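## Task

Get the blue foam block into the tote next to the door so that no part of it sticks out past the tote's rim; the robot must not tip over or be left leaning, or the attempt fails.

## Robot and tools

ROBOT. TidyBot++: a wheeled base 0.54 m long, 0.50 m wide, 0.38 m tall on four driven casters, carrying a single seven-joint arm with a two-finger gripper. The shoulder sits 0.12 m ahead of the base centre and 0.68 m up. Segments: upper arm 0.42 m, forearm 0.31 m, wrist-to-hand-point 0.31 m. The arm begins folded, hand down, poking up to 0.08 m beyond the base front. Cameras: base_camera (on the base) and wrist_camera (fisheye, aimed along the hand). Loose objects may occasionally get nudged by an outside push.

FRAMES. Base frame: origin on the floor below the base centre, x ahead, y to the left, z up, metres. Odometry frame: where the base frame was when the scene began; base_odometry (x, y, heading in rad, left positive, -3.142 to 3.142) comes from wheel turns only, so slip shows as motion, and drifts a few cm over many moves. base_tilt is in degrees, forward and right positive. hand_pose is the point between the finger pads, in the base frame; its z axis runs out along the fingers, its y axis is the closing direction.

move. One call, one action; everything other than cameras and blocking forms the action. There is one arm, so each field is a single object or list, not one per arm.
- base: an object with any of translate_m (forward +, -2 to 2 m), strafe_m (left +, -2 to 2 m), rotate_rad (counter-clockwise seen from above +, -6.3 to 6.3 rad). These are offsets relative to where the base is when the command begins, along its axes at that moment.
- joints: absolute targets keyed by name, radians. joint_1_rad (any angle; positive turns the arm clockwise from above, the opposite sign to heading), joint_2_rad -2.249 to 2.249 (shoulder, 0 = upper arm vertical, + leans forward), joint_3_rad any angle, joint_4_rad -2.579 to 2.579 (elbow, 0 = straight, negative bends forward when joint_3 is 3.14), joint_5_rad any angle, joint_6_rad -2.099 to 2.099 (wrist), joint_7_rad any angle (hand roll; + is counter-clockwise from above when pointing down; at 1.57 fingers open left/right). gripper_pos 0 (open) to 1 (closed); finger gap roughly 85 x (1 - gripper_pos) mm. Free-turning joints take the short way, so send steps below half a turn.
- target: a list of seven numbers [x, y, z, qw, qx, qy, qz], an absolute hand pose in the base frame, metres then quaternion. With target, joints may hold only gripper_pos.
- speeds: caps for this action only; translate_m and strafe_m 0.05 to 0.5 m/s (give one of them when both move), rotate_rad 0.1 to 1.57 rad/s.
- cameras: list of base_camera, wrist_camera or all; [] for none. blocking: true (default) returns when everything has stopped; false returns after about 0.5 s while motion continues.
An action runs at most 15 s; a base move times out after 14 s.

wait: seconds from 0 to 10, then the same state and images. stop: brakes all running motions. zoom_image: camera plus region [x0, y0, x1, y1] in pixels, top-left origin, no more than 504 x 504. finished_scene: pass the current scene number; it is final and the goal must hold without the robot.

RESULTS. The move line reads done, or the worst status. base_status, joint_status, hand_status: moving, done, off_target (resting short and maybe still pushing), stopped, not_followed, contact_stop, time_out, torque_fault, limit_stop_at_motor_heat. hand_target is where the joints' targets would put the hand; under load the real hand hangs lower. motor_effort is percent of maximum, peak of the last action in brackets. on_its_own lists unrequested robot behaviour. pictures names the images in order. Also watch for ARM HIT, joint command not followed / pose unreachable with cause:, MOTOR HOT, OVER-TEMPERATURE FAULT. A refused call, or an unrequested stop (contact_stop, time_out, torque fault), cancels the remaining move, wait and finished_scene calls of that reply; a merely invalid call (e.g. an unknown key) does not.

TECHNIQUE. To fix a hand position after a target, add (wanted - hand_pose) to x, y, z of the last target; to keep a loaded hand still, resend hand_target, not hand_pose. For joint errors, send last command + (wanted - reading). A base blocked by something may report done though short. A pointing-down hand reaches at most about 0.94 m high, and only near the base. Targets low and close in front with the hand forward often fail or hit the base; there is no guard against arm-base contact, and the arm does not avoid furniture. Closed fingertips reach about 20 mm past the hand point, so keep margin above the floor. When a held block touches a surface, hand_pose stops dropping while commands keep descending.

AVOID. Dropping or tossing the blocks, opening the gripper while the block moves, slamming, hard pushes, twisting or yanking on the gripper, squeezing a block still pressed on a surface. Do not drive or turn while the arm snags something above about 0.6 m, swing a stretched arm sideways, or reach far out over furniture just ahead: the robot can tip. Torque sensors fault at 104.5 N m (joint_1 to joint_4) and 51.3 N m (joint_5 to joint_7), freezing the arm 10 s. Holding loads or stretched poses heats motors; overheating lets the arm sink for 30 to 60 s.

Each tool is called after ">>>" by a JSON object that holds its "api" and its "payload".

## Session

>>> {"api": "move", "payload": {"joints": {"joint_6_rad":0.35}}}

>>> {"api": "move", "payload": {"base": {"rotate_rad":1.05}}}

>>> {"api": "move", "payload": {"base": {"rotate_rad":1.05}}}

>>> {"api": "move", "payload": {"base": {"rotate_rad":1.05}}}

>>> {"api": "move", "payload": {"base": {"rotate_rad":1.05}}}

>>> {"api": "move", "payload": {"base": {"rotate_rad":1.05}}}

Scene clock: 1.83 s.
move: done
base_odometry: x=+0.000 y=+0.000 heading=+0.000
base_tilt: forward=-0.5 right=+0.4
base_status: not commanded
joint_positions: joint_1_rad=-0.045 joint_2_rad=-0.301 joint_3_rad=+3.143 joint_4_rad=-2.538 joint_5_rad=+0.028 joint_6_rad=+0.297 joint_7_rad=+1.589 gripper_pos=+0.000
joint_status: all done
motor_effort: joint_1_rad=+1(1) joint_2_rad=-7(8) joint_3_rad=+0(1) joint_4_rad=+19(19) joint_5_rad=+0(1) joint_6_rad=+8(9) joint_7_rad=+0(1)
hand_pose: x=+0.5311 y=+0.0215 z=+0.7768 quat_wxyz=(-0.003, +0.824, +0.038, +0.565) (m; base frame)
hand_target: x=+0.5356 y=+0.0221 z=+0.7904 quat_wxyz=(-0.004, +0.810, +0.038, +0.585) (m; base frame)
hand_status: not commanded
pictures: base_camera, wrist_camera

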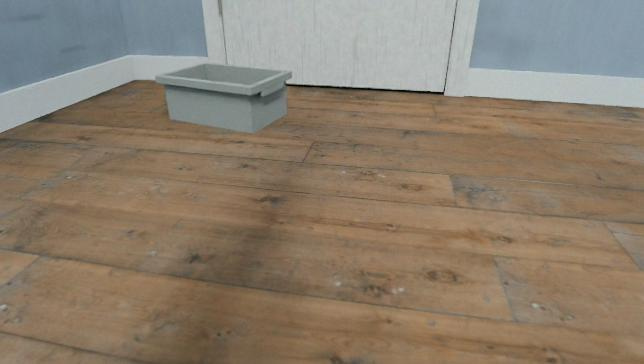

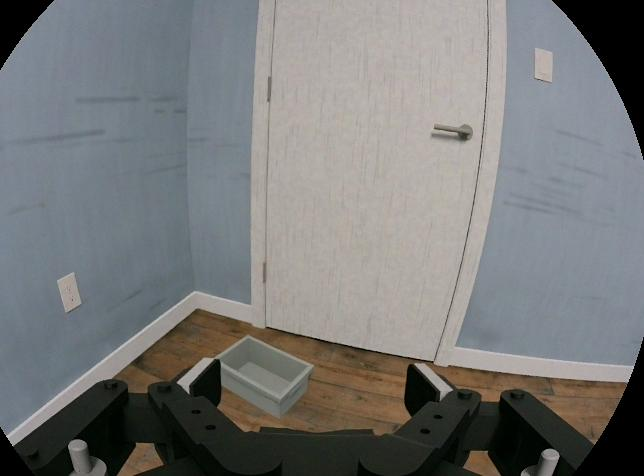

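Scene clock: 3.77 s.
move: done
base_odometry: x=+0.000 y=+0.000 heading=+1.050
base_tilt: forward=-0.6 right=+0.4
base_status: done
joint_positions: joint_1_rad=-0.045 joint_2_rad=-0.301 joint_3_rad=+3.143 joint_4_rad=-2.538 joint_5_rad=+0.028 joint_6_rad=+0.298 joint_7_rad=+1.589 gripper_pos=+0.000
joint_status: not commanded
motor_effort: joint_1_rad=+1(2) joint_2_rad=-7(8) joint_3_rad=+0(2) joint_4_rad=+19(19) joint_5_rad=+0(1) joint_6_rad=+8(9) joint_7_rad=-1(1)
hand_pose: x=+0.5313 y=+0.0215 z=+0.7772 quat_wxyz=(-0.003, +0.824, +0.038, +0.566) (m; base frame)
hand_target: x=+0.5356 y=+0.0221 z=+0.7904 quat_wxyz=(-0.004, +0.810, +0.038, +0.585) (m; base frame)
hand_status: not commanded
pictures: base_camera, wrist_camera

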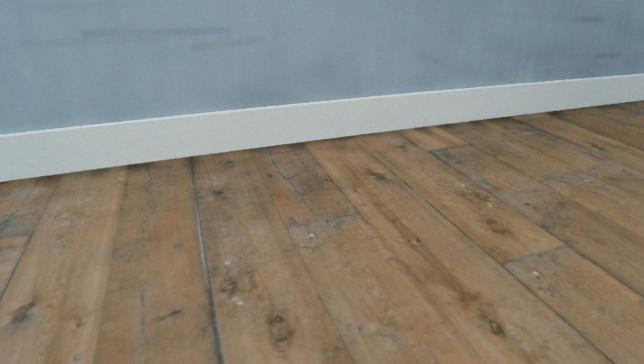

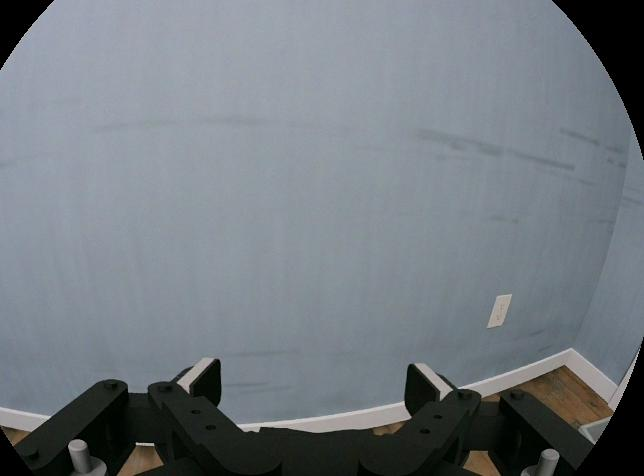

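Scene clock: 5.70 s.
move: done
base_odometry: x=+0.000 y=+0.000 heading=+2.100
base_tilt: forward=-0.5 right=+0.4
base_status: done
joint_positions: joint_1_rad=-0.045 joint_2_rad=-0.301 joint_3_rad=+3.143 joint_4_rad=-2.538 joint_5_rad=+0.028 joint_6_rad=+0.298 joint_7_rad=+1.589 gripper_pos=+0.000
joint_status: not commanded
motor_effort: joint_1_rad=+0(2) joint_2_rad=-7(8) joint_3_rad=+0(2) joint_4_rad=+19(19) joint_5_rad=-1(1) joint_6_rad=+8(9) joint_7_rad=-1(1)
hand_pose: x=+0.5313 y=+0.0215 z=+0.7773 quat_wxyz=(-0.003, +0.824, +0.038, +0.566) (m; base frame)
hand_target: x=+0.5356 y=+0.0221 z=+0.7904 quat_wxyz=(-0.004, +0.810, +0.038, +0.585) (m; base frame)
hand_status: not commanded
pictures: base_camera, wrist_camera

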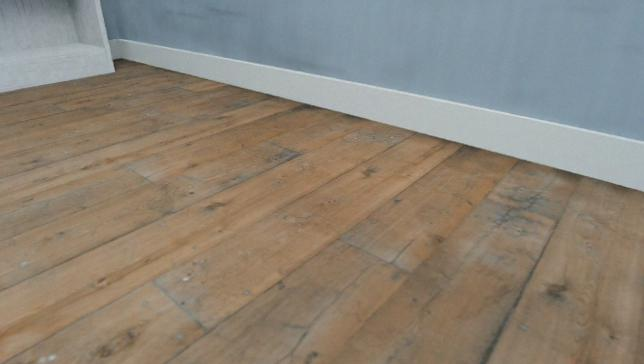

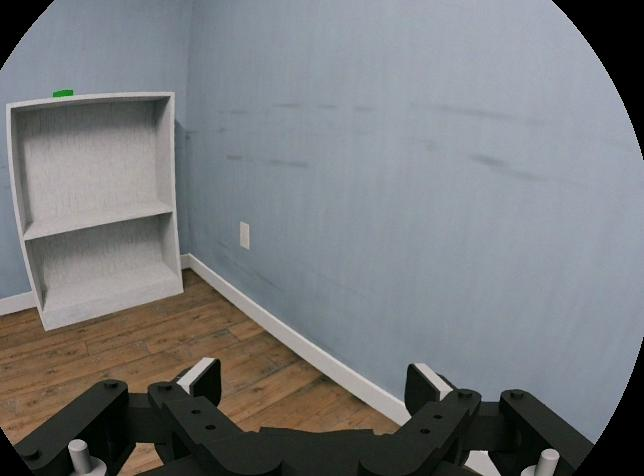

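Scene clock: 7.67 s.
move: done
base_odometry: x=+0.000 y=+0.000 heading=-3.134
base_tilt: forward=-0.5 right=+0.4
base_status: done
joint_positions: joint_1_rad=-0.045 joint_2_rad=-0.301 joint_3_rad=+3.143 joint_4_rad=-2.538 joint_5_rad=+0.028 joint_6_rad=+0.299 joint_7_rad=+1.589 gripper_pos=+0.000
joint_status: not commanded
motor_effort: joint_1_rad=+1(1) joint_2_rad=-7(8) joint_3_rad=+1(2) joint_4_rad=+19(19) joint_5_rad=-1(1) joint_6_rad=+8(9) joint_7_rad=-1(1)
hand_pose: x=+0.5313 y=+0.0216 z=+0.7774 quat_wxyz=(-0.003, +0.824, +0.038, +0.566) (m; base frame)
hand_target: x=+0.5356 y=+0.0221 z=+0.7904 quat_wxyz=(-0.004, +0.810, +0.038, +0.585) (m; base frame)
hand_status: not commanded
pictures: base_camera, wrist_camera

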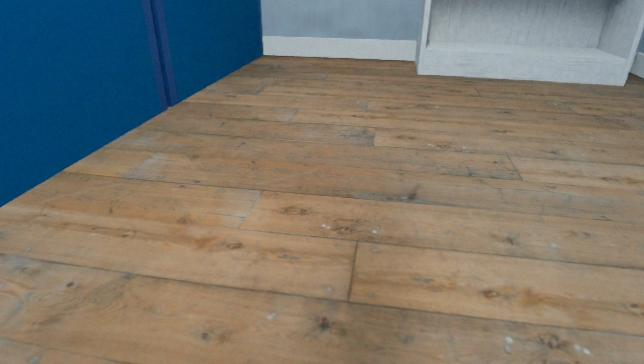

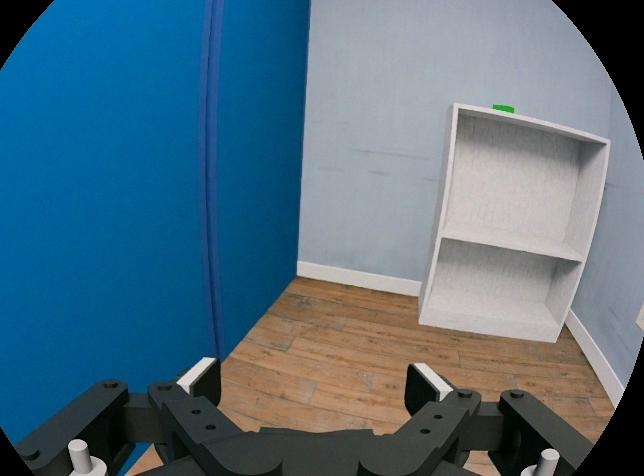

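Scene clock: 9.63 s.
move: done
base_odometry: x=+0.000 y=+0.000 heading=-2.084
base_tilt: forward=-0.5 right=+0.4
base_status: done
joint_positions: joint_1_rad=-0.045 joint_2_rad=-0.301 joint_3_rad=+3.143 joint_4_rad=-2.538 joint_5_rad=+0.028 joint_6_rad=+0.299 joint_7_rad=+1.589 gripper_pos=+0.000
joint_status: not commanded
motor_effort: joint_1_rad=+0(2) joint_2_rad=-7(8) joint_3_rad=+0(2) joint_4_rad=+19(20) joint_5_rad=+0(1) joint_6_rad=+8(9) joint_7_rad=-1(1)
hand_pose: x=+0.5313 y=+0.0216 z=+0.7774 quat_wxyz=(-0.003, +0.824, +0.038, +0.566) (m; base frame)
hand_target: x=+0.5356 y=+0.0221 z=+0.7904 quat_wxyz=(-0.004, +0.810, +0.038, +0.585) (m; base frame)
hand_status: not commanded
pictures: base_camera, wrist_camera

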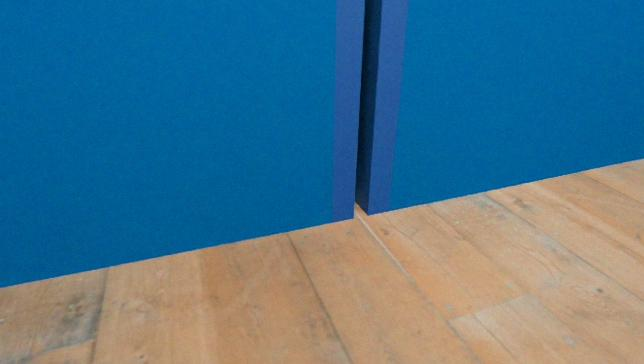

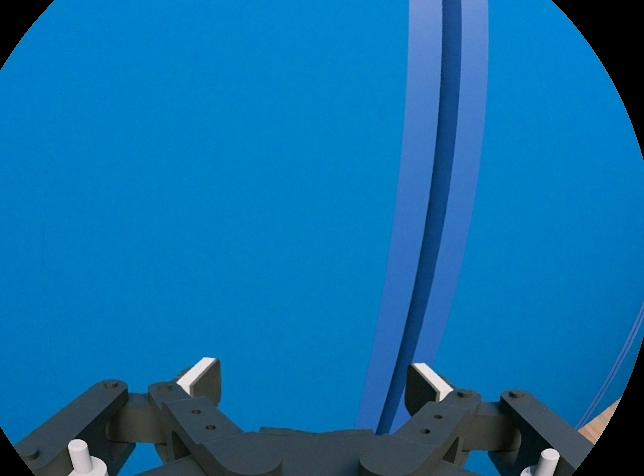

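Scene clock: 11.60 s.
move: done
base_odometry: x=+0.000 y=+0.000 heading=-1.034
base_tilt: forward=-0.5 right=+0.4
base_status: done
joint_positions: joint_1_rad=-0.045 joint_2_rad=-0.301 joint_3_rad=+3.143 joint_4_rad=-2.538 joint_5_rad=+0.028 joint_6_rad=+0.299 joint_7_rad=+1.589 gripper_pos=+0.000
joint_status: not commanded
motor_effort: joint_1_rad=+0(2) joint_2_rad=-7(8) joint_3_rad=+1(2) joint_4_rad=+19(19) joint_5_rad=-1(1) joint_6_rad=+8(9) joint_7_rad=-1(1)
hand_pose: x=+0.5313 y=+0.0216 z=+0.7774 quat_wxyz=(-0.003, +0.824, +0.038, +0.566) (m; base frame)
hand_target: x=+0.5356 y=+0.0221 z=+0.7904 quat_wxyz=(-0.004, +0.810, +0.038, +0.585) (m; base frame)
hand_status: not commanded
pictures: base_camera, wrist_camera

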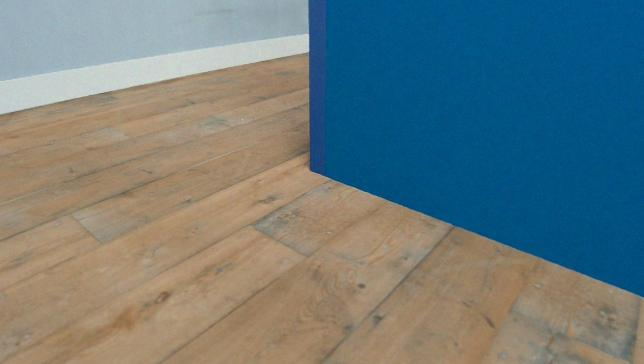

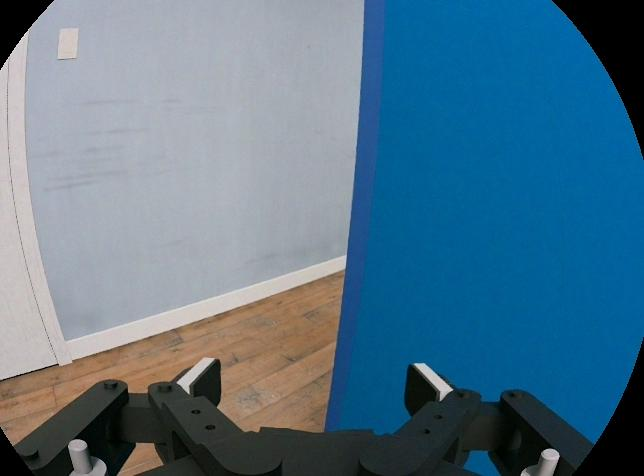

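>>> {"api": "move", "payload": {"base": {"rotate_rad":-0.68}, "cameras": []}}

>>> {"api": "move", "payload": {"base": {"strafe_m":1.1}}}

Scene clock: 24.73 s.
move: done
base_odometry: x=+0.000 y=+0.000 heading=-1.714
base_tilt: forward=-0.5 right=+0.5
base_status: done
joint_positions: joint_1_rad=-0.045 joint_2_rad=-0.301 joint_3_rad=+3.143 joint_4_rad=-2.538 joint_5_rad=+0.028 joint_6_rad=+0.299 joint_7_rad=+1.589 gripper_pos=+0.000
joint_status: not commanded
motor_effort: joint_1_rad=+0(2) joint_2_rad=-7(8) joint_3_rad=+0(2) joint_4_rad=+19(19) joint_5_rad=+0(1) joint_6_rad=+8(9) joint_7_rad=-1(1)
hand_pose: x=+0.5314 y=+0.0216 z=+0.7774 quat_wxyz=(-0.003, +0.824, +0.038, +0.566) (m; base frame)
hand_target: x=+0.5356 y=+0.0221 z=+0.7904 quat_wxyz=(-0.004, +0.810, +0.038, +0.585) (m; base frame)
hand_status: not commanded
pictures: none
No camera images: "cameras" was empty.

Scene clock: 28.30 s.
move: done
base_odometry: x=+1.089 y=-0.156 heading=-1.714
base_tilt: forward=-0.5 right=+0.4
base_status: done
joint_positions: joint_1_rad=-0.045 joint_2_rad=-0.301 joint_3_rad=+3.143 joint_4_rad=-2.538 joint_5_rad=+0.028 joint_6_rad=+0.299 joint_7_rad=+1.589 gripper_pos=+0.000
joint_status: not commanded
motor_effort: joint_1_rad=+0(1) joint_2_rad=-7(8) joint_3_rad=+0(1) joint_4_rad=+19(20) joint_5_rad=+0(1) joint_6_rad=+9(9) joint_7_rad=-1(1)
hand_pose: x=+0.5314 y=+0.0216 z=+0.7775 quat_wxyz=(-0.003, +0.824, +0.038, +0.566) (m; base frame)
hand_target: x=+0.5356 y=+0.0221 z=+0.7904 quat_wxyz=(-0.004, +0.810, +0.038, +0.585) (m; base frame)
hand_status: not commanded
pictures: base_camera, wrist_camera

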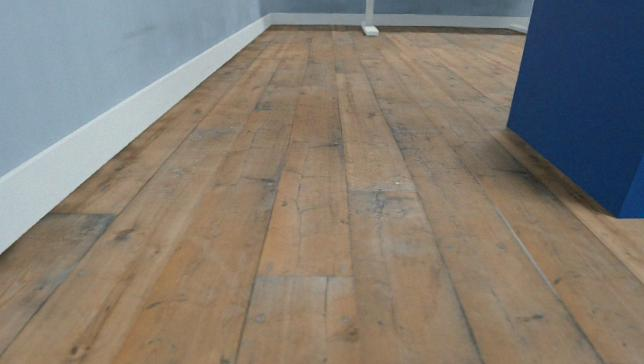

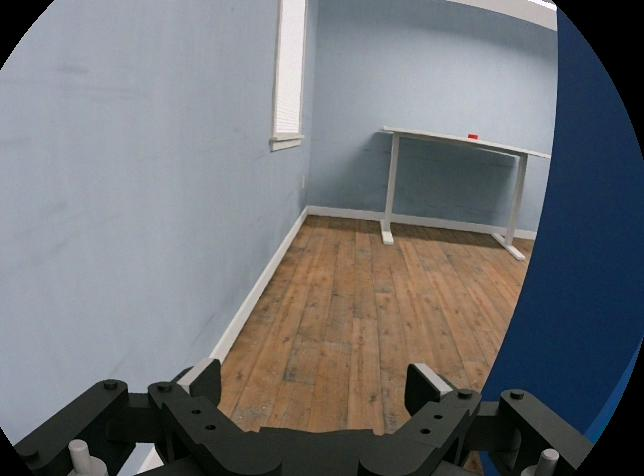

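>>> {"api": "move", "payload": {"base": {"translate_m":2.0}, "cameras": []}}

>>> {"api": "move", "payload": {"base": {"translate_m":0.35,"strafe_m":-1.0}, "cameras": []}}

>>> {"api": "move", "payload": {"base": {"rotate_rad":-3.14}}}

Scene clock: 38.23 s.
move: done
base_odometry: x=+0.803 y=-2.136 heading=-1.714
base_tilt: forward=-0.5 right=+0.4
base_status: done
joint_positions: joint_1_rad=-0.045 joint_2_rad=-0.301 joint_3_rad=+3.143 joint_4_rad=-2.538 joint_5_rad=+0.028 joint_6_rad=+0.300 joint_7_rad=+1.589 gripper_pos=+0.000
joint_status: not commanded
motor_effort: joint_1_rad=+0(1) joint_2_rad=-7(9) joint_3_rad=+0(1) joint_4_rad=+19(20) joint_5_rad=-1(1) joint_6_rad=+8(9) joint_7_rad=-1(1)
hand_pose: x=+0.5315 y=+0.0216 z=+0.7779 quat_wxyz=(-0.003, +0.823, +0.038, +0.567) (m; base frame)
hand_target: x=+0.5356 y=+0.0221 z=+0.7904 quat_wxyz=(-0.004, +0.810, +0.038, +0.585) (m; base frame)
hand_status: not commanded
pictures: none
No camera images: "cameras" was empty.

Scene clock: 41.70 s.
move: done
base_odometry: x=-0.236 y=-2.340 heading=-1.714
base_tilt: forward=-0.5 right=+0.4
base_status: done
joint_positions: joint_1_rad=-0.045 joint_2_rad=-0.301 joint_3_rad=+3.143 joint_4_rad=-2.538 joint_5_rad=+0.028 joint_6_rad=+0.300 joint_7_rad=+1.589 gripper_pos=+0.000
joint_status: not commanded
motor_effort: joint_1_rad=+0(1) joint_2_rad=-7(8) joint_3_rad=+0(2) joint_4_rad=+19(19) joint_5_rad=-1(1) joint_6_rad=+8(9) joint_7_rad=-1(1)
hand_pose: x=+0.5315 y=+0.0216 z=+0.7779 quat_wxyz=(-0.003, +0.823, +0.038, +0.567) (m; base frame)
hand_target: x=+0.5356 y=+0.0221 z=+0.7904 quat_wxyz=(-0.004, +0.810, +0.038, +0.585) (m; base frame)
hand_status: not commanded
pictures: none
No camera images: "cameras" was empty.

Scene clock: 45.03 s.
move: done
base_odometry: x=-0.236 y=-2.340 heading=+1.430
base_tilt: forward=-0.5 right=+0.4
base_status: done
joint_positions: joint_1_rad=-0.045 joint_2_rad=-0.301 joint_3_rad=+3.143 joint_4_rad=-2.538 joint_5_rad=+0.028 joint_6_rad=+0.300 joint_7_rad=+1.589 gripper_pos=+0.000
joint_status: not commanded
motor_effort: joint_1_rad=+1(2) joint_2_rad=-7(8) joint_3_rad=+1(1) joint_4_rad=+19(19) joint_5_rad=+0(1) joint_6_rad=+7(9) joint_7_rad=-1(1)
hand_pose: x=+0.5315 y=+0.0216 z=+0.7779 quat_wxyz=(-0.003, +0.823, +0.038, +0.567) (m; base frame)
hand_target: x=+0.5356 y=+0.0221 z=+0.7904 quat_wxyz=(-0.004, +0.810, +0.038, +0.585) (m; base frame)
hand_status: not commanded
pictures: base_camera, wrist_camera

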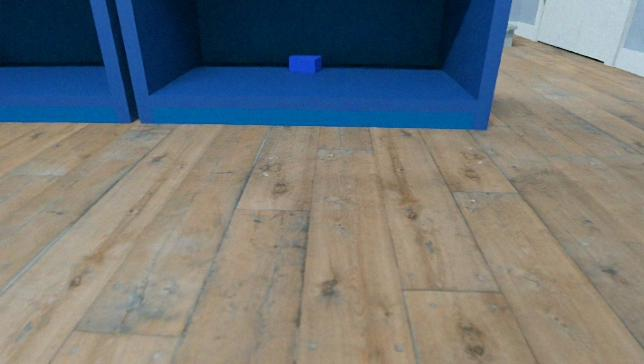

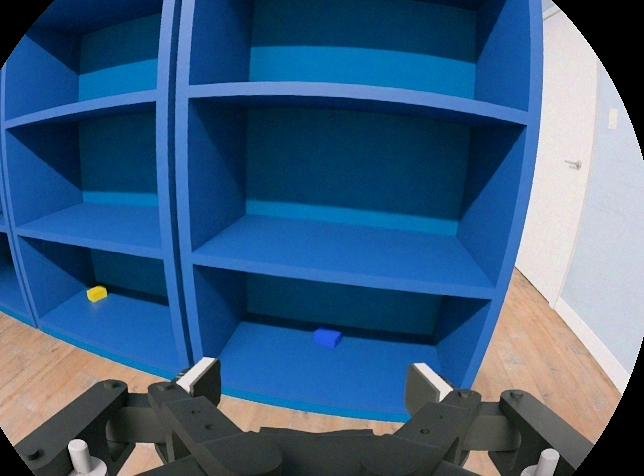

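>>> {"api": "move", "payload": {"base": {"rotate_rad":-0.08}, "cameras": []}}

>>> {"api": "move", "payload": {"base": {"strafe_m":0.17,"translate_m":0.5}, "cameras": []}}

>>> {"api": "move", "payload": {"target": [0.62, 0, 0.42, 0, 0.866, 0, 0.5]}}

Scene clock: 68.97 s.
move: done
base_odometry: x=-0.236 y=-2.340 heading=+1.350
base_tilt: forward=-0.5 right=+0.4
base_status: done
joint_positions: joint_1_rad=-0.044 joint_2_rad=-0.301 joint_3_rad=+3.143 joint_4_rad=-2.538 joint_5_rad=+0.028 joint_6_rad=+0.300 joint_7_rad=+1.589 gripper_pos=+0.000
joint_status: not commanded
motor_effort: joint_1_rad=+1(2) joint_2_rad=-7(8) joint_3_rad=+0(1) joint_4_rad=+19(19) joint_5_rad=-1(1) joint_6_rad=+8(9) joint_7_rad=-1(1)
hand_pose: x=+0.5315 y=+0.0215 z=+0.7779 quat_wxyz=(-0.003, +0.823, +0.038, +0.567) (m; base frame)
hand_target: x=+0.5356 y=+0.0221 z=+0.7904 quat_wxyz=(-0.004, +0.810, +0.038, +0.585) (m; base frame)
hand_status: not commanded
pictures: none
No camera images: "cameras" was empty.

Scene clock: 71.40 s.
move: done
base_odometry: x=-0.293 y=-1.815 heading=+1.350
base_tilt: forward=-0.5 right=+0.4
base_status: done
joint_positions: joint_1_rad=-0.044 joint_2_rad=-0.301 joint_3_rad=+3.143 joint_4_rad=-2.538 joint_5_rad=+0.028 joint_6_rad=+0.301 joint_7_rad=+1.589 gripper_pos=+0.000
joint_status: not commanded
motor_effort: joint_1_rad=+0(1) joint_2_rad=-7(9) joint_3_rad=+0(1) joint_4_rad=+19(20) joint_5_rad=-1(1) joint_6_rad=+8(9) joint_7_rad=-1(1)
hand_pose: x=+0.5316 y=+0.0215 z=+0.7782 quat_wxyz=(-0.003, +0.823, +0.038, +0.567) (m; base frame)
hand_target: x=+0.5356 y=+0.0221 z=+0.7904 quat_wxyz=(-0.004, +0.810, +0.038, +0.585) (m; base frame)
hand_status: not commanded
pictures: none
No camera images: "cameras" was empty.

Scene clock: 74.43 s.
move: done
base_odometry: x=-0.293 y=-1.815 heading=+1.350
base_tilt: forward=-0.5 right=+0.5
base_status: not commanded
joint_positions: joint_1_rad=-0.029 joint_2_rad=+1.128 joint_3_rad=+3.143 joint_4_rad=-2.513 joint_5_rad=+0.028 joint_6_rad=+1.506 joint_7_rad=+1.589 gripper_pos=+0.000
joint_status: not commanded
motor_effort: joint_1_rad=+0(1) joint_2_rad=-29(31) joint_3_rad=-1(2) joint_4_rad=-3(19) joint_5_rad=+0(1) joint_6_rad=+8(9) joint_7_rad=-1(1)
hand_pose: x=+0.6113 y=+0.0232 z=+0.4198 quat_wxyz=(-0.013, +0.875, +0.028, +0.482) (m; base frame)
hand_target: x=+0.6200 y=+0.0000 z=+0.4200 quat_wxyz=(+0.000, +0.866, +0.000, +0.500) (m; base frame)
hand_status: done (0.025 m and 4.2 deg from the pose sent, 0.370 m and 10.1 deg at the start)
pictures: base_camera, wrist_camera

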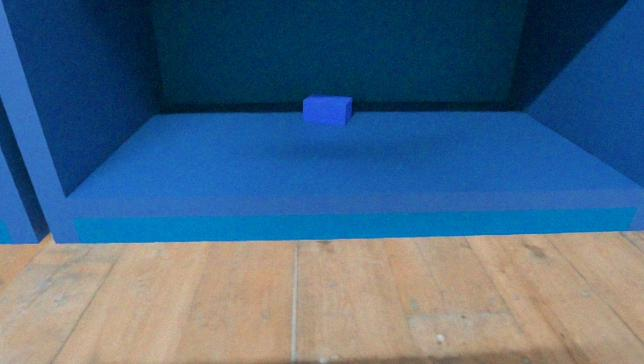

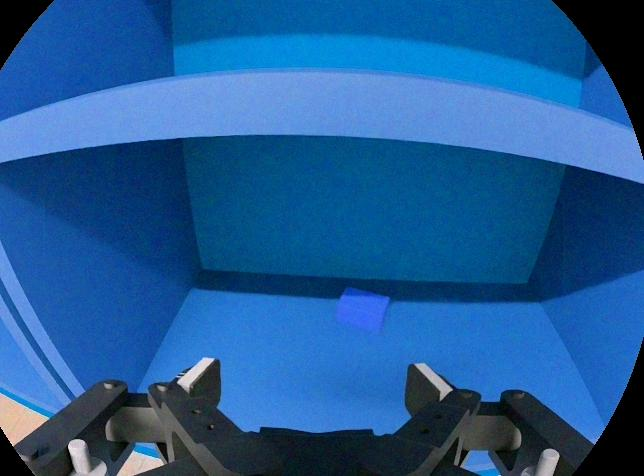

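>>> {"api": "zoom_image", "payload": {"camera": "wrist_camera", "region": [300, 260, 430, 360]}}

>>> {"api": "zoom_image", "payload": {"camera": "base_camera", "region": [270, 70, 390, 150]}}

Scaled by 3.877.

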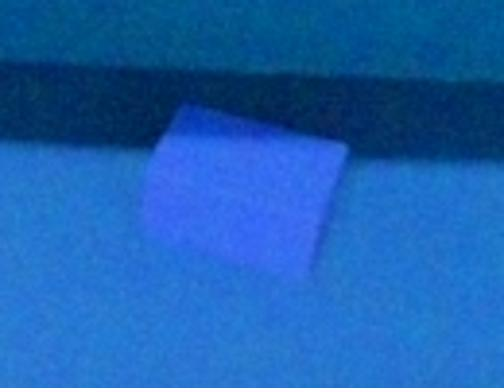

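Scaled by 4.200.

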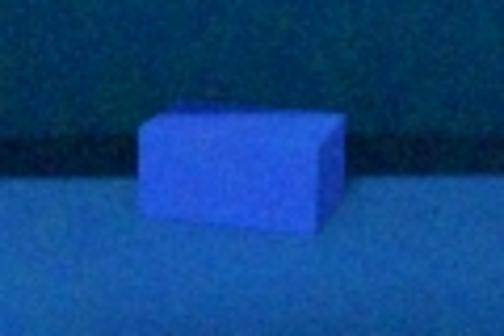

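>>> {"api": "move", "payload": {"target": [0.70, -0.03, 0.24, 0, 0.843, 0, 0.537], "cameras": []}}

>>> {"api": "move", "payload": {"joints": {"gripper_pos":0.9}, "base": {"translate_m":0.13}, "speeds": {"translate_m":0.2}}}

Scene clock: 123.40 s.
move: done
base_odometry: x=-0.293 y=-1.815 heading=+1.350
base_tilt: forward=-0.5 right=+0.4
base_status: not commanded
joint_positions: joint_1_rad=+0.088 joint_2_rad=+1.582 joint_3_rad=+3.143 joint_4_rad=-1.933 joint_5_rad=+0.028 joint_6_rad=+1.508 joint_7_rad=+1.589 gripper_pos=+0.000
joint_status: not commanded
motor_effort: joint_1_rad=+0(1) joint_2_rad=-35(36) joint_3_rad=-1(2) joint_4_rad=-1(3) joint_5_rad=+0(1) joint_6_rad=+8(9) joint_7_rad=-1(1)
hand_pose: x=+0.7054 y=-0.0423 z=+0.2527 quat_wxyz=(+0.018, +0.843, -0.021, +0.537) (m; base frame)
hand_target: x=+0.7000 y=-0.0300 z=+0.2400 quat_wxyz=(+0.000, +0.843, +0.000, +0.537) (m; base frame)
hand_status: done (0.018 m and 3.1 deg from the pose sent, 0.207 m and 8.1 deg at the start)
pictures: none
No camera images: "cameras" was empty.

Scene clock: 124.83 s.
move: done
base_odometry: x=-0.264 y=-1.688 heading=+1.350
base_tilt: forward=-0.5 right=+0.5
base_status: done
joint_positions: joint_1_rad=+0.089 joint_2_rad=+1.585 joint_3_rad=+3.143 joint_4_rad=-1.927 joint_5_rad=+0.028 joint_6_rad=+1.508 joint_7_rad=+1.589 gripper_pos=+0.900
joint_status: all done
motor_effort: joint_1_rad=+1(2) joint_2_rad=-36(36) joint_3_rad=-1(2) joint_4_rad=-1(2) joint_5_rad=+0(1) joint_6_rad=+8(9) joint_7_rad=+0(1)
hand_pose: x=+0.7069 y=-0.0434 z=+0.2521 quat_wxyz=(+0.018, +0.842, -0.021, +0.539) (m; base frame)
hand_target: x=+0.7000 y=-0.0300 z=+0.2400 quat_wxyz=(+0.000, +0.843, +0.000, +0.537) (m; base frame)
hand_status: not commanded
pictures: base_camera, wrist_camera

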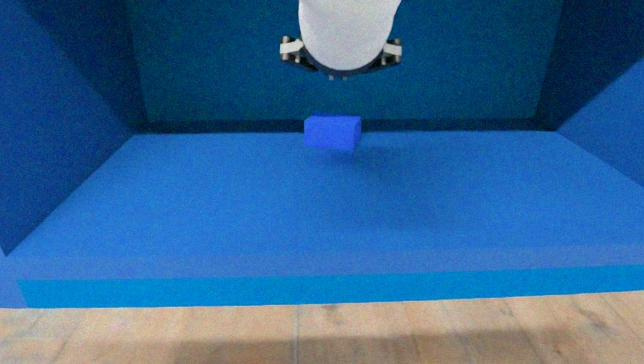

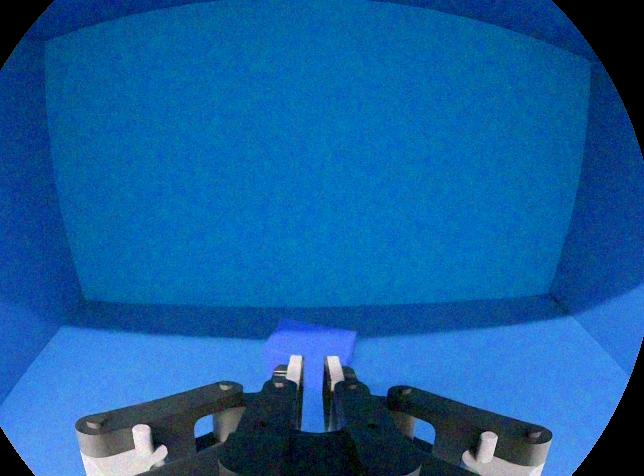

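>>> {"api": "move", "payload": {"target": [0.95, -0.075, 0.195, 0, 0.843, 0, 0.537]}}

Scene clock: 132.43 s.
move: off_target
base_odometry: x=-0.266 y=-1.696 heading=+1.350
base_tilt: forward=-0.6 right=+0.4
base_status: not commanded
joint_positions: joint_1_rad=+0.136 joint_2_rad=+1.843 joint_3_rad=+3.143 joint_4_rad=-1.007 joint_5_rad=+0.120 joint_6_rad=+0.732 joint_7_rad=+1.532 gripper_pos=+0.900
joint_status: not commanded
motor_effort: joint_1_rad=+0(2) joint_2_rad=-70(71) joint_3_rad=-3(4) joint_4_rad=+22(31) joint_5_rad=-1(1) joint_6_rad=+7(10) joint_7_rad=-1(1)
hand_pose: x=+0.8755 y=-0.0777 z=+0.1052 quat_wxyz=(+0.011, +0.872, -0.017, +0.489) (m; base frame)
hand_target: x=+0.9500 y=-0.0750 z=+0.1950 quat_wxyz=(+0.000, +0.843, +0.000, +0.537) (m; base frame)
hand_status: off_target (0.117 m and 6.8 deg from the pose sent, 0.252 m and 3.2 deg at the start)
pictures: base_camera, wrist_camera

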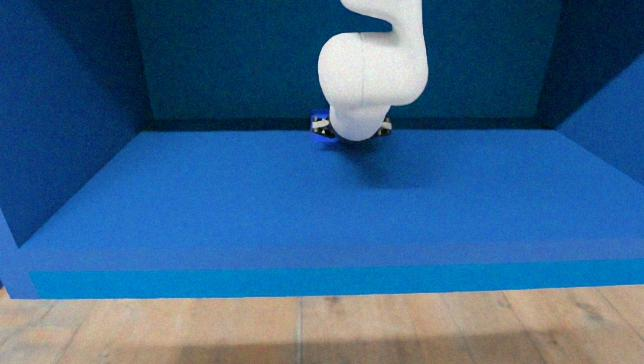

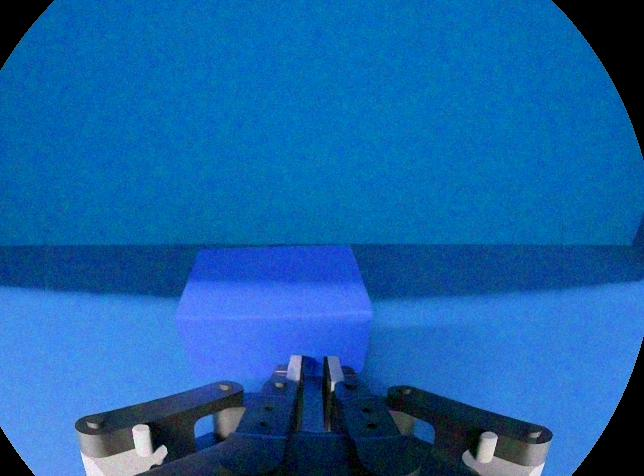

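>>> {"api": "move", "payload": {"target": [0.85, -0.078, 0.18, 0, 0.766, 0, 0.643], "cameras": ["base_camera"]}}

>>> {"api": "move", "payload": {"target": [0.96, -0.078, 0.17, 0, 0.766, 0, 0.643]}}

Scene clock: 148.57 s.
move: done
base_odometry: x=-0.265 y=-1.694 heading=+1.350
base_tilt: forward=-0.5 right=+0.4
base_status: not commanded
joint_positions: joint_1_rad=+0.162 joint_2_rad=+1.859 joint_3_rad=+3.143 joint_4_rad=-1.119 joint_5_rad=+0.121 joint_6_rad=+1.240 joint_7_rad=+1.532 gripper_pos=+0.900
joint_status: not commanded
motor_effort: joint_1_rad=+1(2) joint_2_rad=-42(70) joint_3_rad=-1(4) joint_4_rad=+8(22) joint_5_rad=-1(1) joint_6_rad=+8(9) joint_7_rad=-1(1)
hand_pose: x=+0.8740 y=-0.0863 z=+0.1994 quat_wxyz=(+0.009, +0.764, -0.024, +0.645) (m; base frame)
hand_target: x=+0.8500 y=-0.0780 z=+0.1800 quat_wxyz=(+0.000, +0.766, +0.000, +0.643) (m; base frame)
hand_status: done (0.032 m and 3.0 deg from the pose sent, 0.079 m and 21.6 deg at the start)
pictures: base_camera

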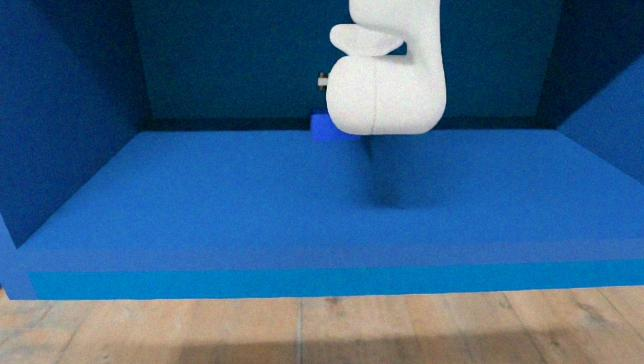

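Scene clock: 150.67 s.
move: off_target
base_odometry: x=-0.265 y=-1.694 heading=+1.350
base_tilt: forward=-0.5 right=+0.5
base_status: not commanded
joint_positions: joint_1_rad=+0.141 joint_2_rad=+1.994 joint_3_rad=+3.199 joint_4_rad=-0.566 joint_5_rad=+0.121 joint_6_rad=+0.911 joint_7_rad=+1.477 gripper_pos=+0.900
joint_status: not commanded
motor_effort: joint_1_rad=+1(1) joint_2_rad=-47(48) joint_3_rad=-1(2) joint_4_rad=+15(16) joint_5_rad=-1(2) joint_6_rad=+9(9) joint_7_rad=+0(1)
hand_pose: x=+0.9785 y=-0.0943 z=+0.2189 quat_wxyz=(+0.017, +0.737, +0.000, +0.675) (m; base frame)
hand_target: x=+0.9600 y=-0.0780 z=+0.1700 quat_wxyz=(+0.000, +0.766, +0.000, +0.643) (m; base frame)
hand_status: off_target (0.055 m and 5.3 deg from the pose sent, 0.091 m and 3.0 deg at the start)
pictures: base_camera, wrist_camera

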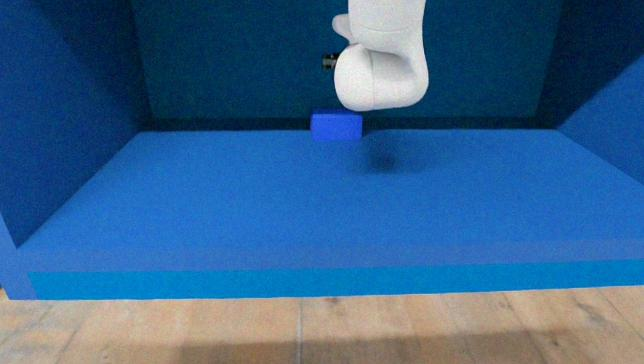

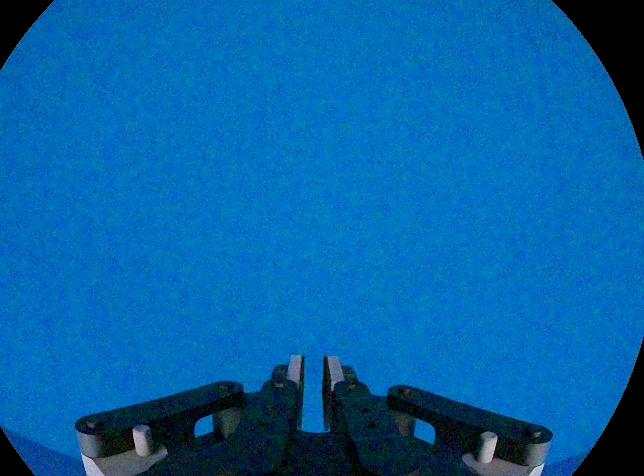

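>>> {"api": "move", "payload": {"base": {"translate_m":0.04}, "speeds": {"translate_m":0.1}, "cameras": []}}

>>> {"api": "move", "payload": {"joints": {"joint_6_rad":0.68}}}

Scene clock: 159.83 s.
move: done
base_odometry: x=-0.257 y=-1.655 heading=+1.350
base_tilt: forward=-0.5 right=+0.4
base_status: done
joint_positions: joint_1_rad=+0.138 joint_2_rad=+2.046 joint_3_rad=+3.207 joint_4_rad=-0.555 joint_5_rad=+0.121 joint_6_rad=+0.897 joint_7_rad=+1.477 gripper_pos=+0.900
joint_status: not commanded
motor_effort: joint_1_rad=+0(3) joint_2_rad=-51(57) joint_3_rad=-1(3) joint_4_rad=+15(18) joint_5_rad=-1(2) joint_6_rad=+9(10) joint_7_rad=-1(1)
hand_pose: x=+0.9562 y=-0.0898 z=+0.1749 quat_wxyz=(+0.016, +0.756, +0.002, +0.655) (m; base frame)
hand_target: x=+0.9600 y=-0.0780 z=+0.1700 quat_wxyz=(+0.000, +0.766, +0.000, +0.643) (m; base frame)
hand_status: not commanded
pictures: none
No camera images: "cameras" was empty.

Scene clock: 161.23 s.
move: done
base_odometry: x=-0.257 y=-1.655 heading=+1.350
base_tilt: forward=-0.5 right=+0.5
base_status: not commanded
joint_positions: joint_1_rad=+0.138 joint_2_rad=+2.045 joint_3_rad=+3.207 joint_4_rad=-0.538 joint_5_rad=+0.121 joint_6_rad=+0.730 joint_7_rad=+1.474 gripper_pos=+0.900
joint_status: all done
motor_effort: joint_1_rad=+0(1) joint_2_rad=-51(55) joint_3_rad=-1(2) joint_4_rad=+12(15) joint_5_rad=-1(1) joint_6_rad=+6(9) joint_7_rad=-1(1)
hand_pose: x=+0.9514 y=-0.0961 z=+0.1337 quat_wxyz=(+0.022, +0.802, -0.005, +0.597) (m; base frame)
hand_target: x=+0.9458 y=-0.0856 z=+0.1174 quat_wxyz=(+0.009, +0.819, -0.008, +0.573) (m; base frame)
hand_status: not commanded
pictures: base_camera, wrist_camera

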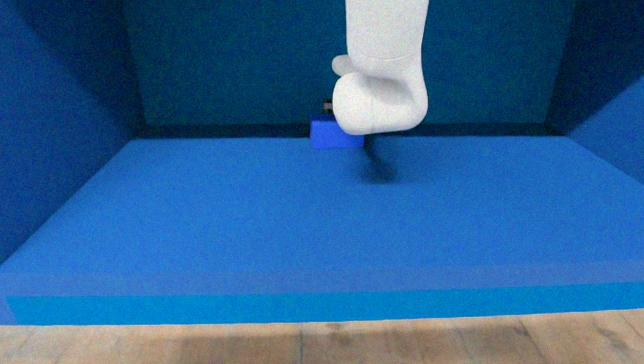

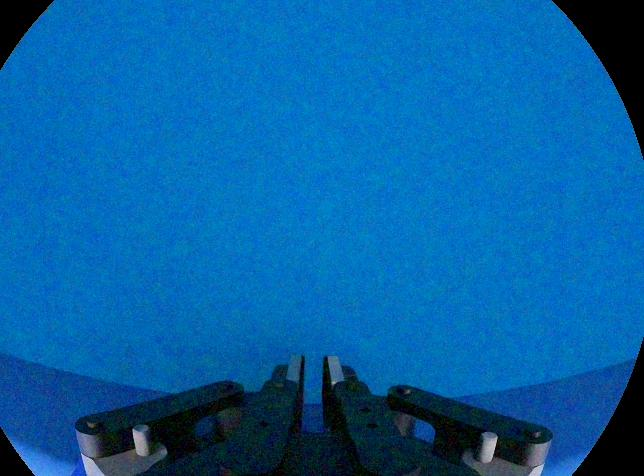

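>>> {"api": "move", "payload": {"joints": {"joint_6_rad":0.5}, "cameras": []}}

>>> {"api": "move", "payload": {"base": {"translate_m":-0.08}, "speeds": {"translate_m":0.08}}}

Scene clock: 168.20 s.
move: off_target
base_odometry: x=-0.257 y=-1.655 heading=+1.350
base_tilt: forward=-0.5 right=+0.5
base_status: not commanded
joint_positions: joint_1_rad=+0.137 joint_2_rad=+2.043 joint_3_rad=+3.207 joint_4_rad=-0.487 joint_5_rad=+0.121 joint_6_rad=+0.625 joint_7_rad=+1.468 gripper_pos=+0.900
joint_status: joint_6_rad off_target (ended at +0.625, target +0.500)
motor_effort: joint_1_rad=+1(1) joint_2_rad=-49(54) joint_3_rad=-1(2) joint_4_rad=+2(12) joint_5_rad=-1(1) joint_6_rad=-5(7) joint_7_rad=+0(1)
hand_pose: x=+0.9605 y=-0.0994 z=+0.1282 quat_wxyz=(+0.025, +0.817, -0.008, +0.576) (m; base frame)
hand_target: x=+0.9220 y=-0.0930 z=+0.0673 quat_wxyz=(+0.019, +0.867, -0.016, +0.498) (m; base frame)
hand_status: not commanded
pictures: none
No camera images: "cameras" was empty.

Scene clock: 169.73 s.
move: done
base_odometry: x=-0.275 y=-1.733 heading=+1.350
base_tilt: forward=-0.5 right=+0.4
base_status: done
joint_positions: joint_1_rad=+0.128 joint_2_rad=+1.992 joint_3_rad=+3.207 joint_4_rad=-0.528 joint_5_rad=+0.121 joint_6_rad=+0.546 joint_7_rad=+1.468 gripper_pos=+0.900
joint_status: not commanded
motor_effort: joint_1_rad=+1(3) joint_2_rad=-42(48) joint_3_rad=+0(1) joint_4_rad=+12(13) joint_5_rad=-1(1) joint_6_rad=+6(7) joint_7_rad=+0(1)
hand_pose: x=+0.9649 y=-0.0985 z=+0.1295 quat_wxyz=(+0.027, +0.836, -0.009, +0.548) (m; base frame)
hand_target: x=+0.9220 y=-0.0930 z=+0.0673 quat_wxyz=(+0.019, +0.867, -0.016, +0.498) (m; base frame)
hand_status: not commanded
pictures: base_camera, wrist_camera

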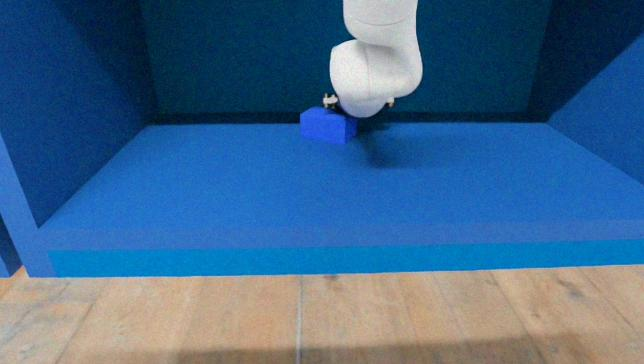

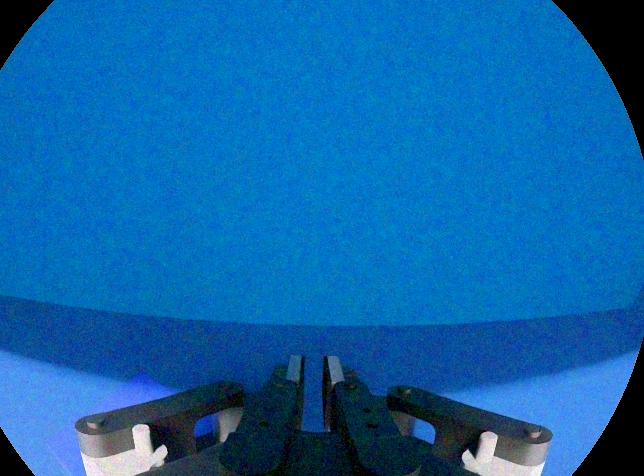

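>>> {"api": "move", "payload": {"joints": {"joint_6_rad":0.4}, "cameras": []}}

>>> {"api": "move", "payload": {"base": {"translate_m":-0.08}, "speeds": {"translate_m":0.08}}}

Scene clock: 177.60 s.
move: done
base_odometry: x=-0.275 y=-1.733 heading=+1.350
base_tilt: forward=-0.5 right=+0.5
base_status: not commanded
joint_positions: joint_1_rad=+0.126 joint_2_rad=+1.972 joint_3_rad=+3.207 joint_4_rad=-0.523 joint_5_rad=+0.121 joint_6_rad=+0.466 joint_7_rad=+1.468 gripper_pos=+0.900
joint_status: all done
motor_effort: joint_1_rad=+2(3) joint_2_rad=-38(43) joint_3_rad=+0(1) joint_4_rad=+10(12) joint_5_rad=-1(1) joint_6_rad=+4(5) joint_7_rad=+0(1)
hand_pose: x=+0.9675 y=-0.1007 z=+0.1267 quat_wxyz=(+0.030, +0.851, -0.010, +0.525) (m; base frame)
hand_target: x=+0.9050 y=-0.0970 z=+0.0416 quat_wxyz=(+0.024, +0.890, -0.020, +0.454) (m; base frame)
hand_status: not commanded
pictures: none
No camera images: "cameras" was empty.

Scene clock: 179.13 s.
move: done
base_odometry: x=-0.292 y=-1.811 heading=+1.350
base_tilt: forward=-0.5 right=+0.5
base_status: done
joint_positions: joint_1_rad=+0.126 joint_2_rad=+1.971 joint_3_rad=+3.207 joint_4_rad=-0.523 joint_5_rad=+0.121 joint_6_rad=+0.465 joint_7_rad=+1.468 gripper_pos=+0.900
joint_status: not commanded
motor_effort: joint_1_rad=+0(4) joint_2_rad=-37(41) joint_3_rad=+0(1) joint_4_rad=+9(11) joint_5_rad=+0(1) joint_6_rad=+3(4) joint_7_rad=+0(0)
hand_pose: x=+0.9679 y=-0.1009 z=+0.1272 quat_wxyz=(+0.030, +0.851, -0.010, +0.525) (m; base frame)
hand_target: x=+0.9050 y=-0.0970 z=+0.0416 quat_wxyz=(+0.024, +0.890, -0.020, +0.454) (m; base frame)
hand_status: not commanded
pictures: base_camera, wrist_camera

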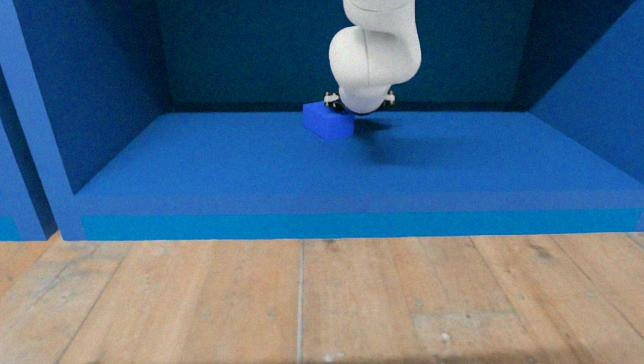

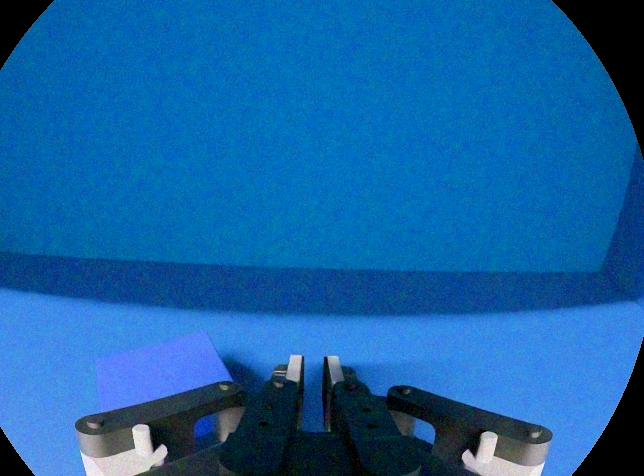

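>>> {"api": "move", "payload": {"base": {"translate_m":-0.13}, "speeds": {"translate_m":0.08}}}

Scene clock: 183.30 s.
move: done
base_odometry: x=-0.320 y=-1.938 heading=+1.350
base_tilt: forward=-0.5 right=+0.4
base_status: done
joint_positions: joint_1_rad=+0.133 joint_2_rad=+1.989 joint_3_rad=+3.207 joint_4_rad=-0.532 joint_5_rad=+0.121 joint_6_rad=+0.444 joint_7_rad=+1.468 gripper_pos=+0.900
joint_status: not commanded
motor_effort: joint_1_rad=+0(10) joint_2_rad=-43(47) joint_3_rad=-1(3) joint_4_rad=+12(15) joint_5_rad=-1(3) joint_6_rad=+5(8) joint_7_rad=-1(1)
hand_pose: x=+0.9503 y=-0.1061 z=+0.1021 quat_wxyz=(+0.032, +0.863, -0.015, +0.504) (m; base frame)
hand_target: x=+0.9050 y=-0.0970 z=+0.0416 quat_wxyz=(+0.024, +0.890, -0.020, +0.454) (m; base frame)
hand_status: not commanded
pictures: base_camera, wrist_camera

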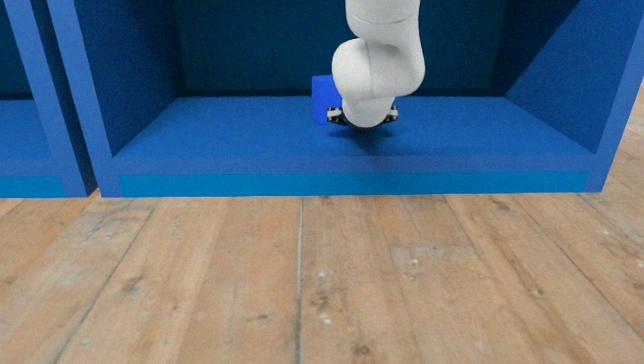

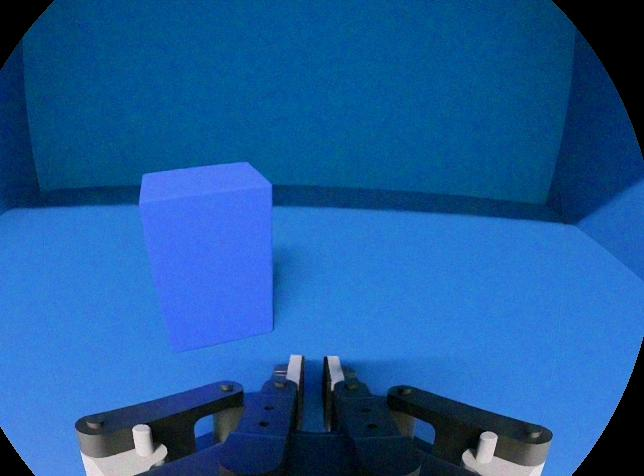

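>>> {"api": "move", "payload": {"target": [0.82, -0.01, 0.18, 0.0897, 0.809, -0.128, 0.567], "cameras": []}}

>>> {"api": "move", "payload": {"joints": {"gripper_pos":0}}}

Scene clock: 204.80 s.
move: done
base_odometry: x=-0.320 y=-1.938 heading=+1.350
base_tilt: forward=-0.5 right=+0.5
base_status: not commanded
joint_positions: joint_1_rad=-0.302 joint_2_rad=+1.771 joint_3_rad=+3.314 joint_4_rad=-1.308 joint_5_rad=-0.536 joint_6_rad=+1.023 joint_7_rad=+1.468 gripper_pos=+0.900
joint_status: not commanded
motor_effort: joint_1_rad=+1(3) joint_2_rad=-41(43) joint_3_rad=+4(5) joint_4_rad=+5(13) joint_5_rad=-2(2) joint_6_rad=+8(9) joint_7_rad=+0(1)
hand_pose: x=+0.8240 y=+0.0090 z=+0.1632 quat_wxyz=(+0.075, +0.830, -0.096, +0.544) (m; base frame)
hand_target: x=+0.8200 y=-0.0100 z=+0.1800 quat_wxyz=(+0.090, +0.809, -0.128, +0.567) (m; base frame)
hand_status: done (0.026 m and 5.4 deg from the pose sent, 0.180 m and 17.4 deg at the start)
pictures: none
No camera images: "cameras" was empty.

Scene clock: 205.83 s.
move: done
base_odometry: x=-0.320 y=-1.938 heading=+1.350
base_tilt: forward=-0.5 right=+0.4
base_status: not commanded
joint_positions: joint_1_rad=-0.302 joint_2_rad=+1.771 joint_3_rad=+3.314 joint_4_rad=-1.308 joint_5_rad=-0.537 joint_6_rad=+1.024 joint_7_rad=+1.468 gripper_pos=+0.000
joint_status: all done
motor_effort: joint_1_rad=+0(1) joint_2_rad=-40(41) joint_3_rad=+5(5) joint_4_rad=+6(6) joint_5_rad=-1(2) joint_6_rad=+8(8) joint_7_rad=-1(1)
hand_pose: x=+0.8241 y=+0.0089 z=+0.1636 quat_wxyz=(+0.075, +0.830, -0.096, +0.545) (m; base frame)
hand_target: x=+0.8200 y=-0.0100 z=+0.1800 quat_wxyz=(+0.090, +0.809, -0.128, +0.567) (m; base frame)
hand_status: not commanded
pictures: base_camera, wrist_camera

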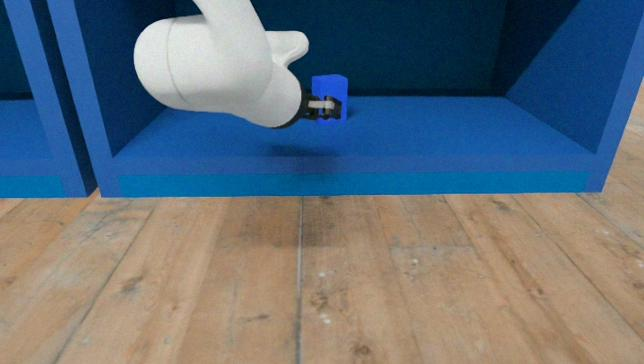

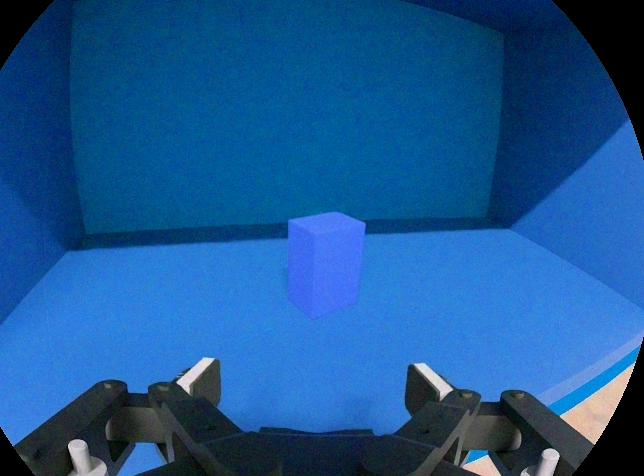

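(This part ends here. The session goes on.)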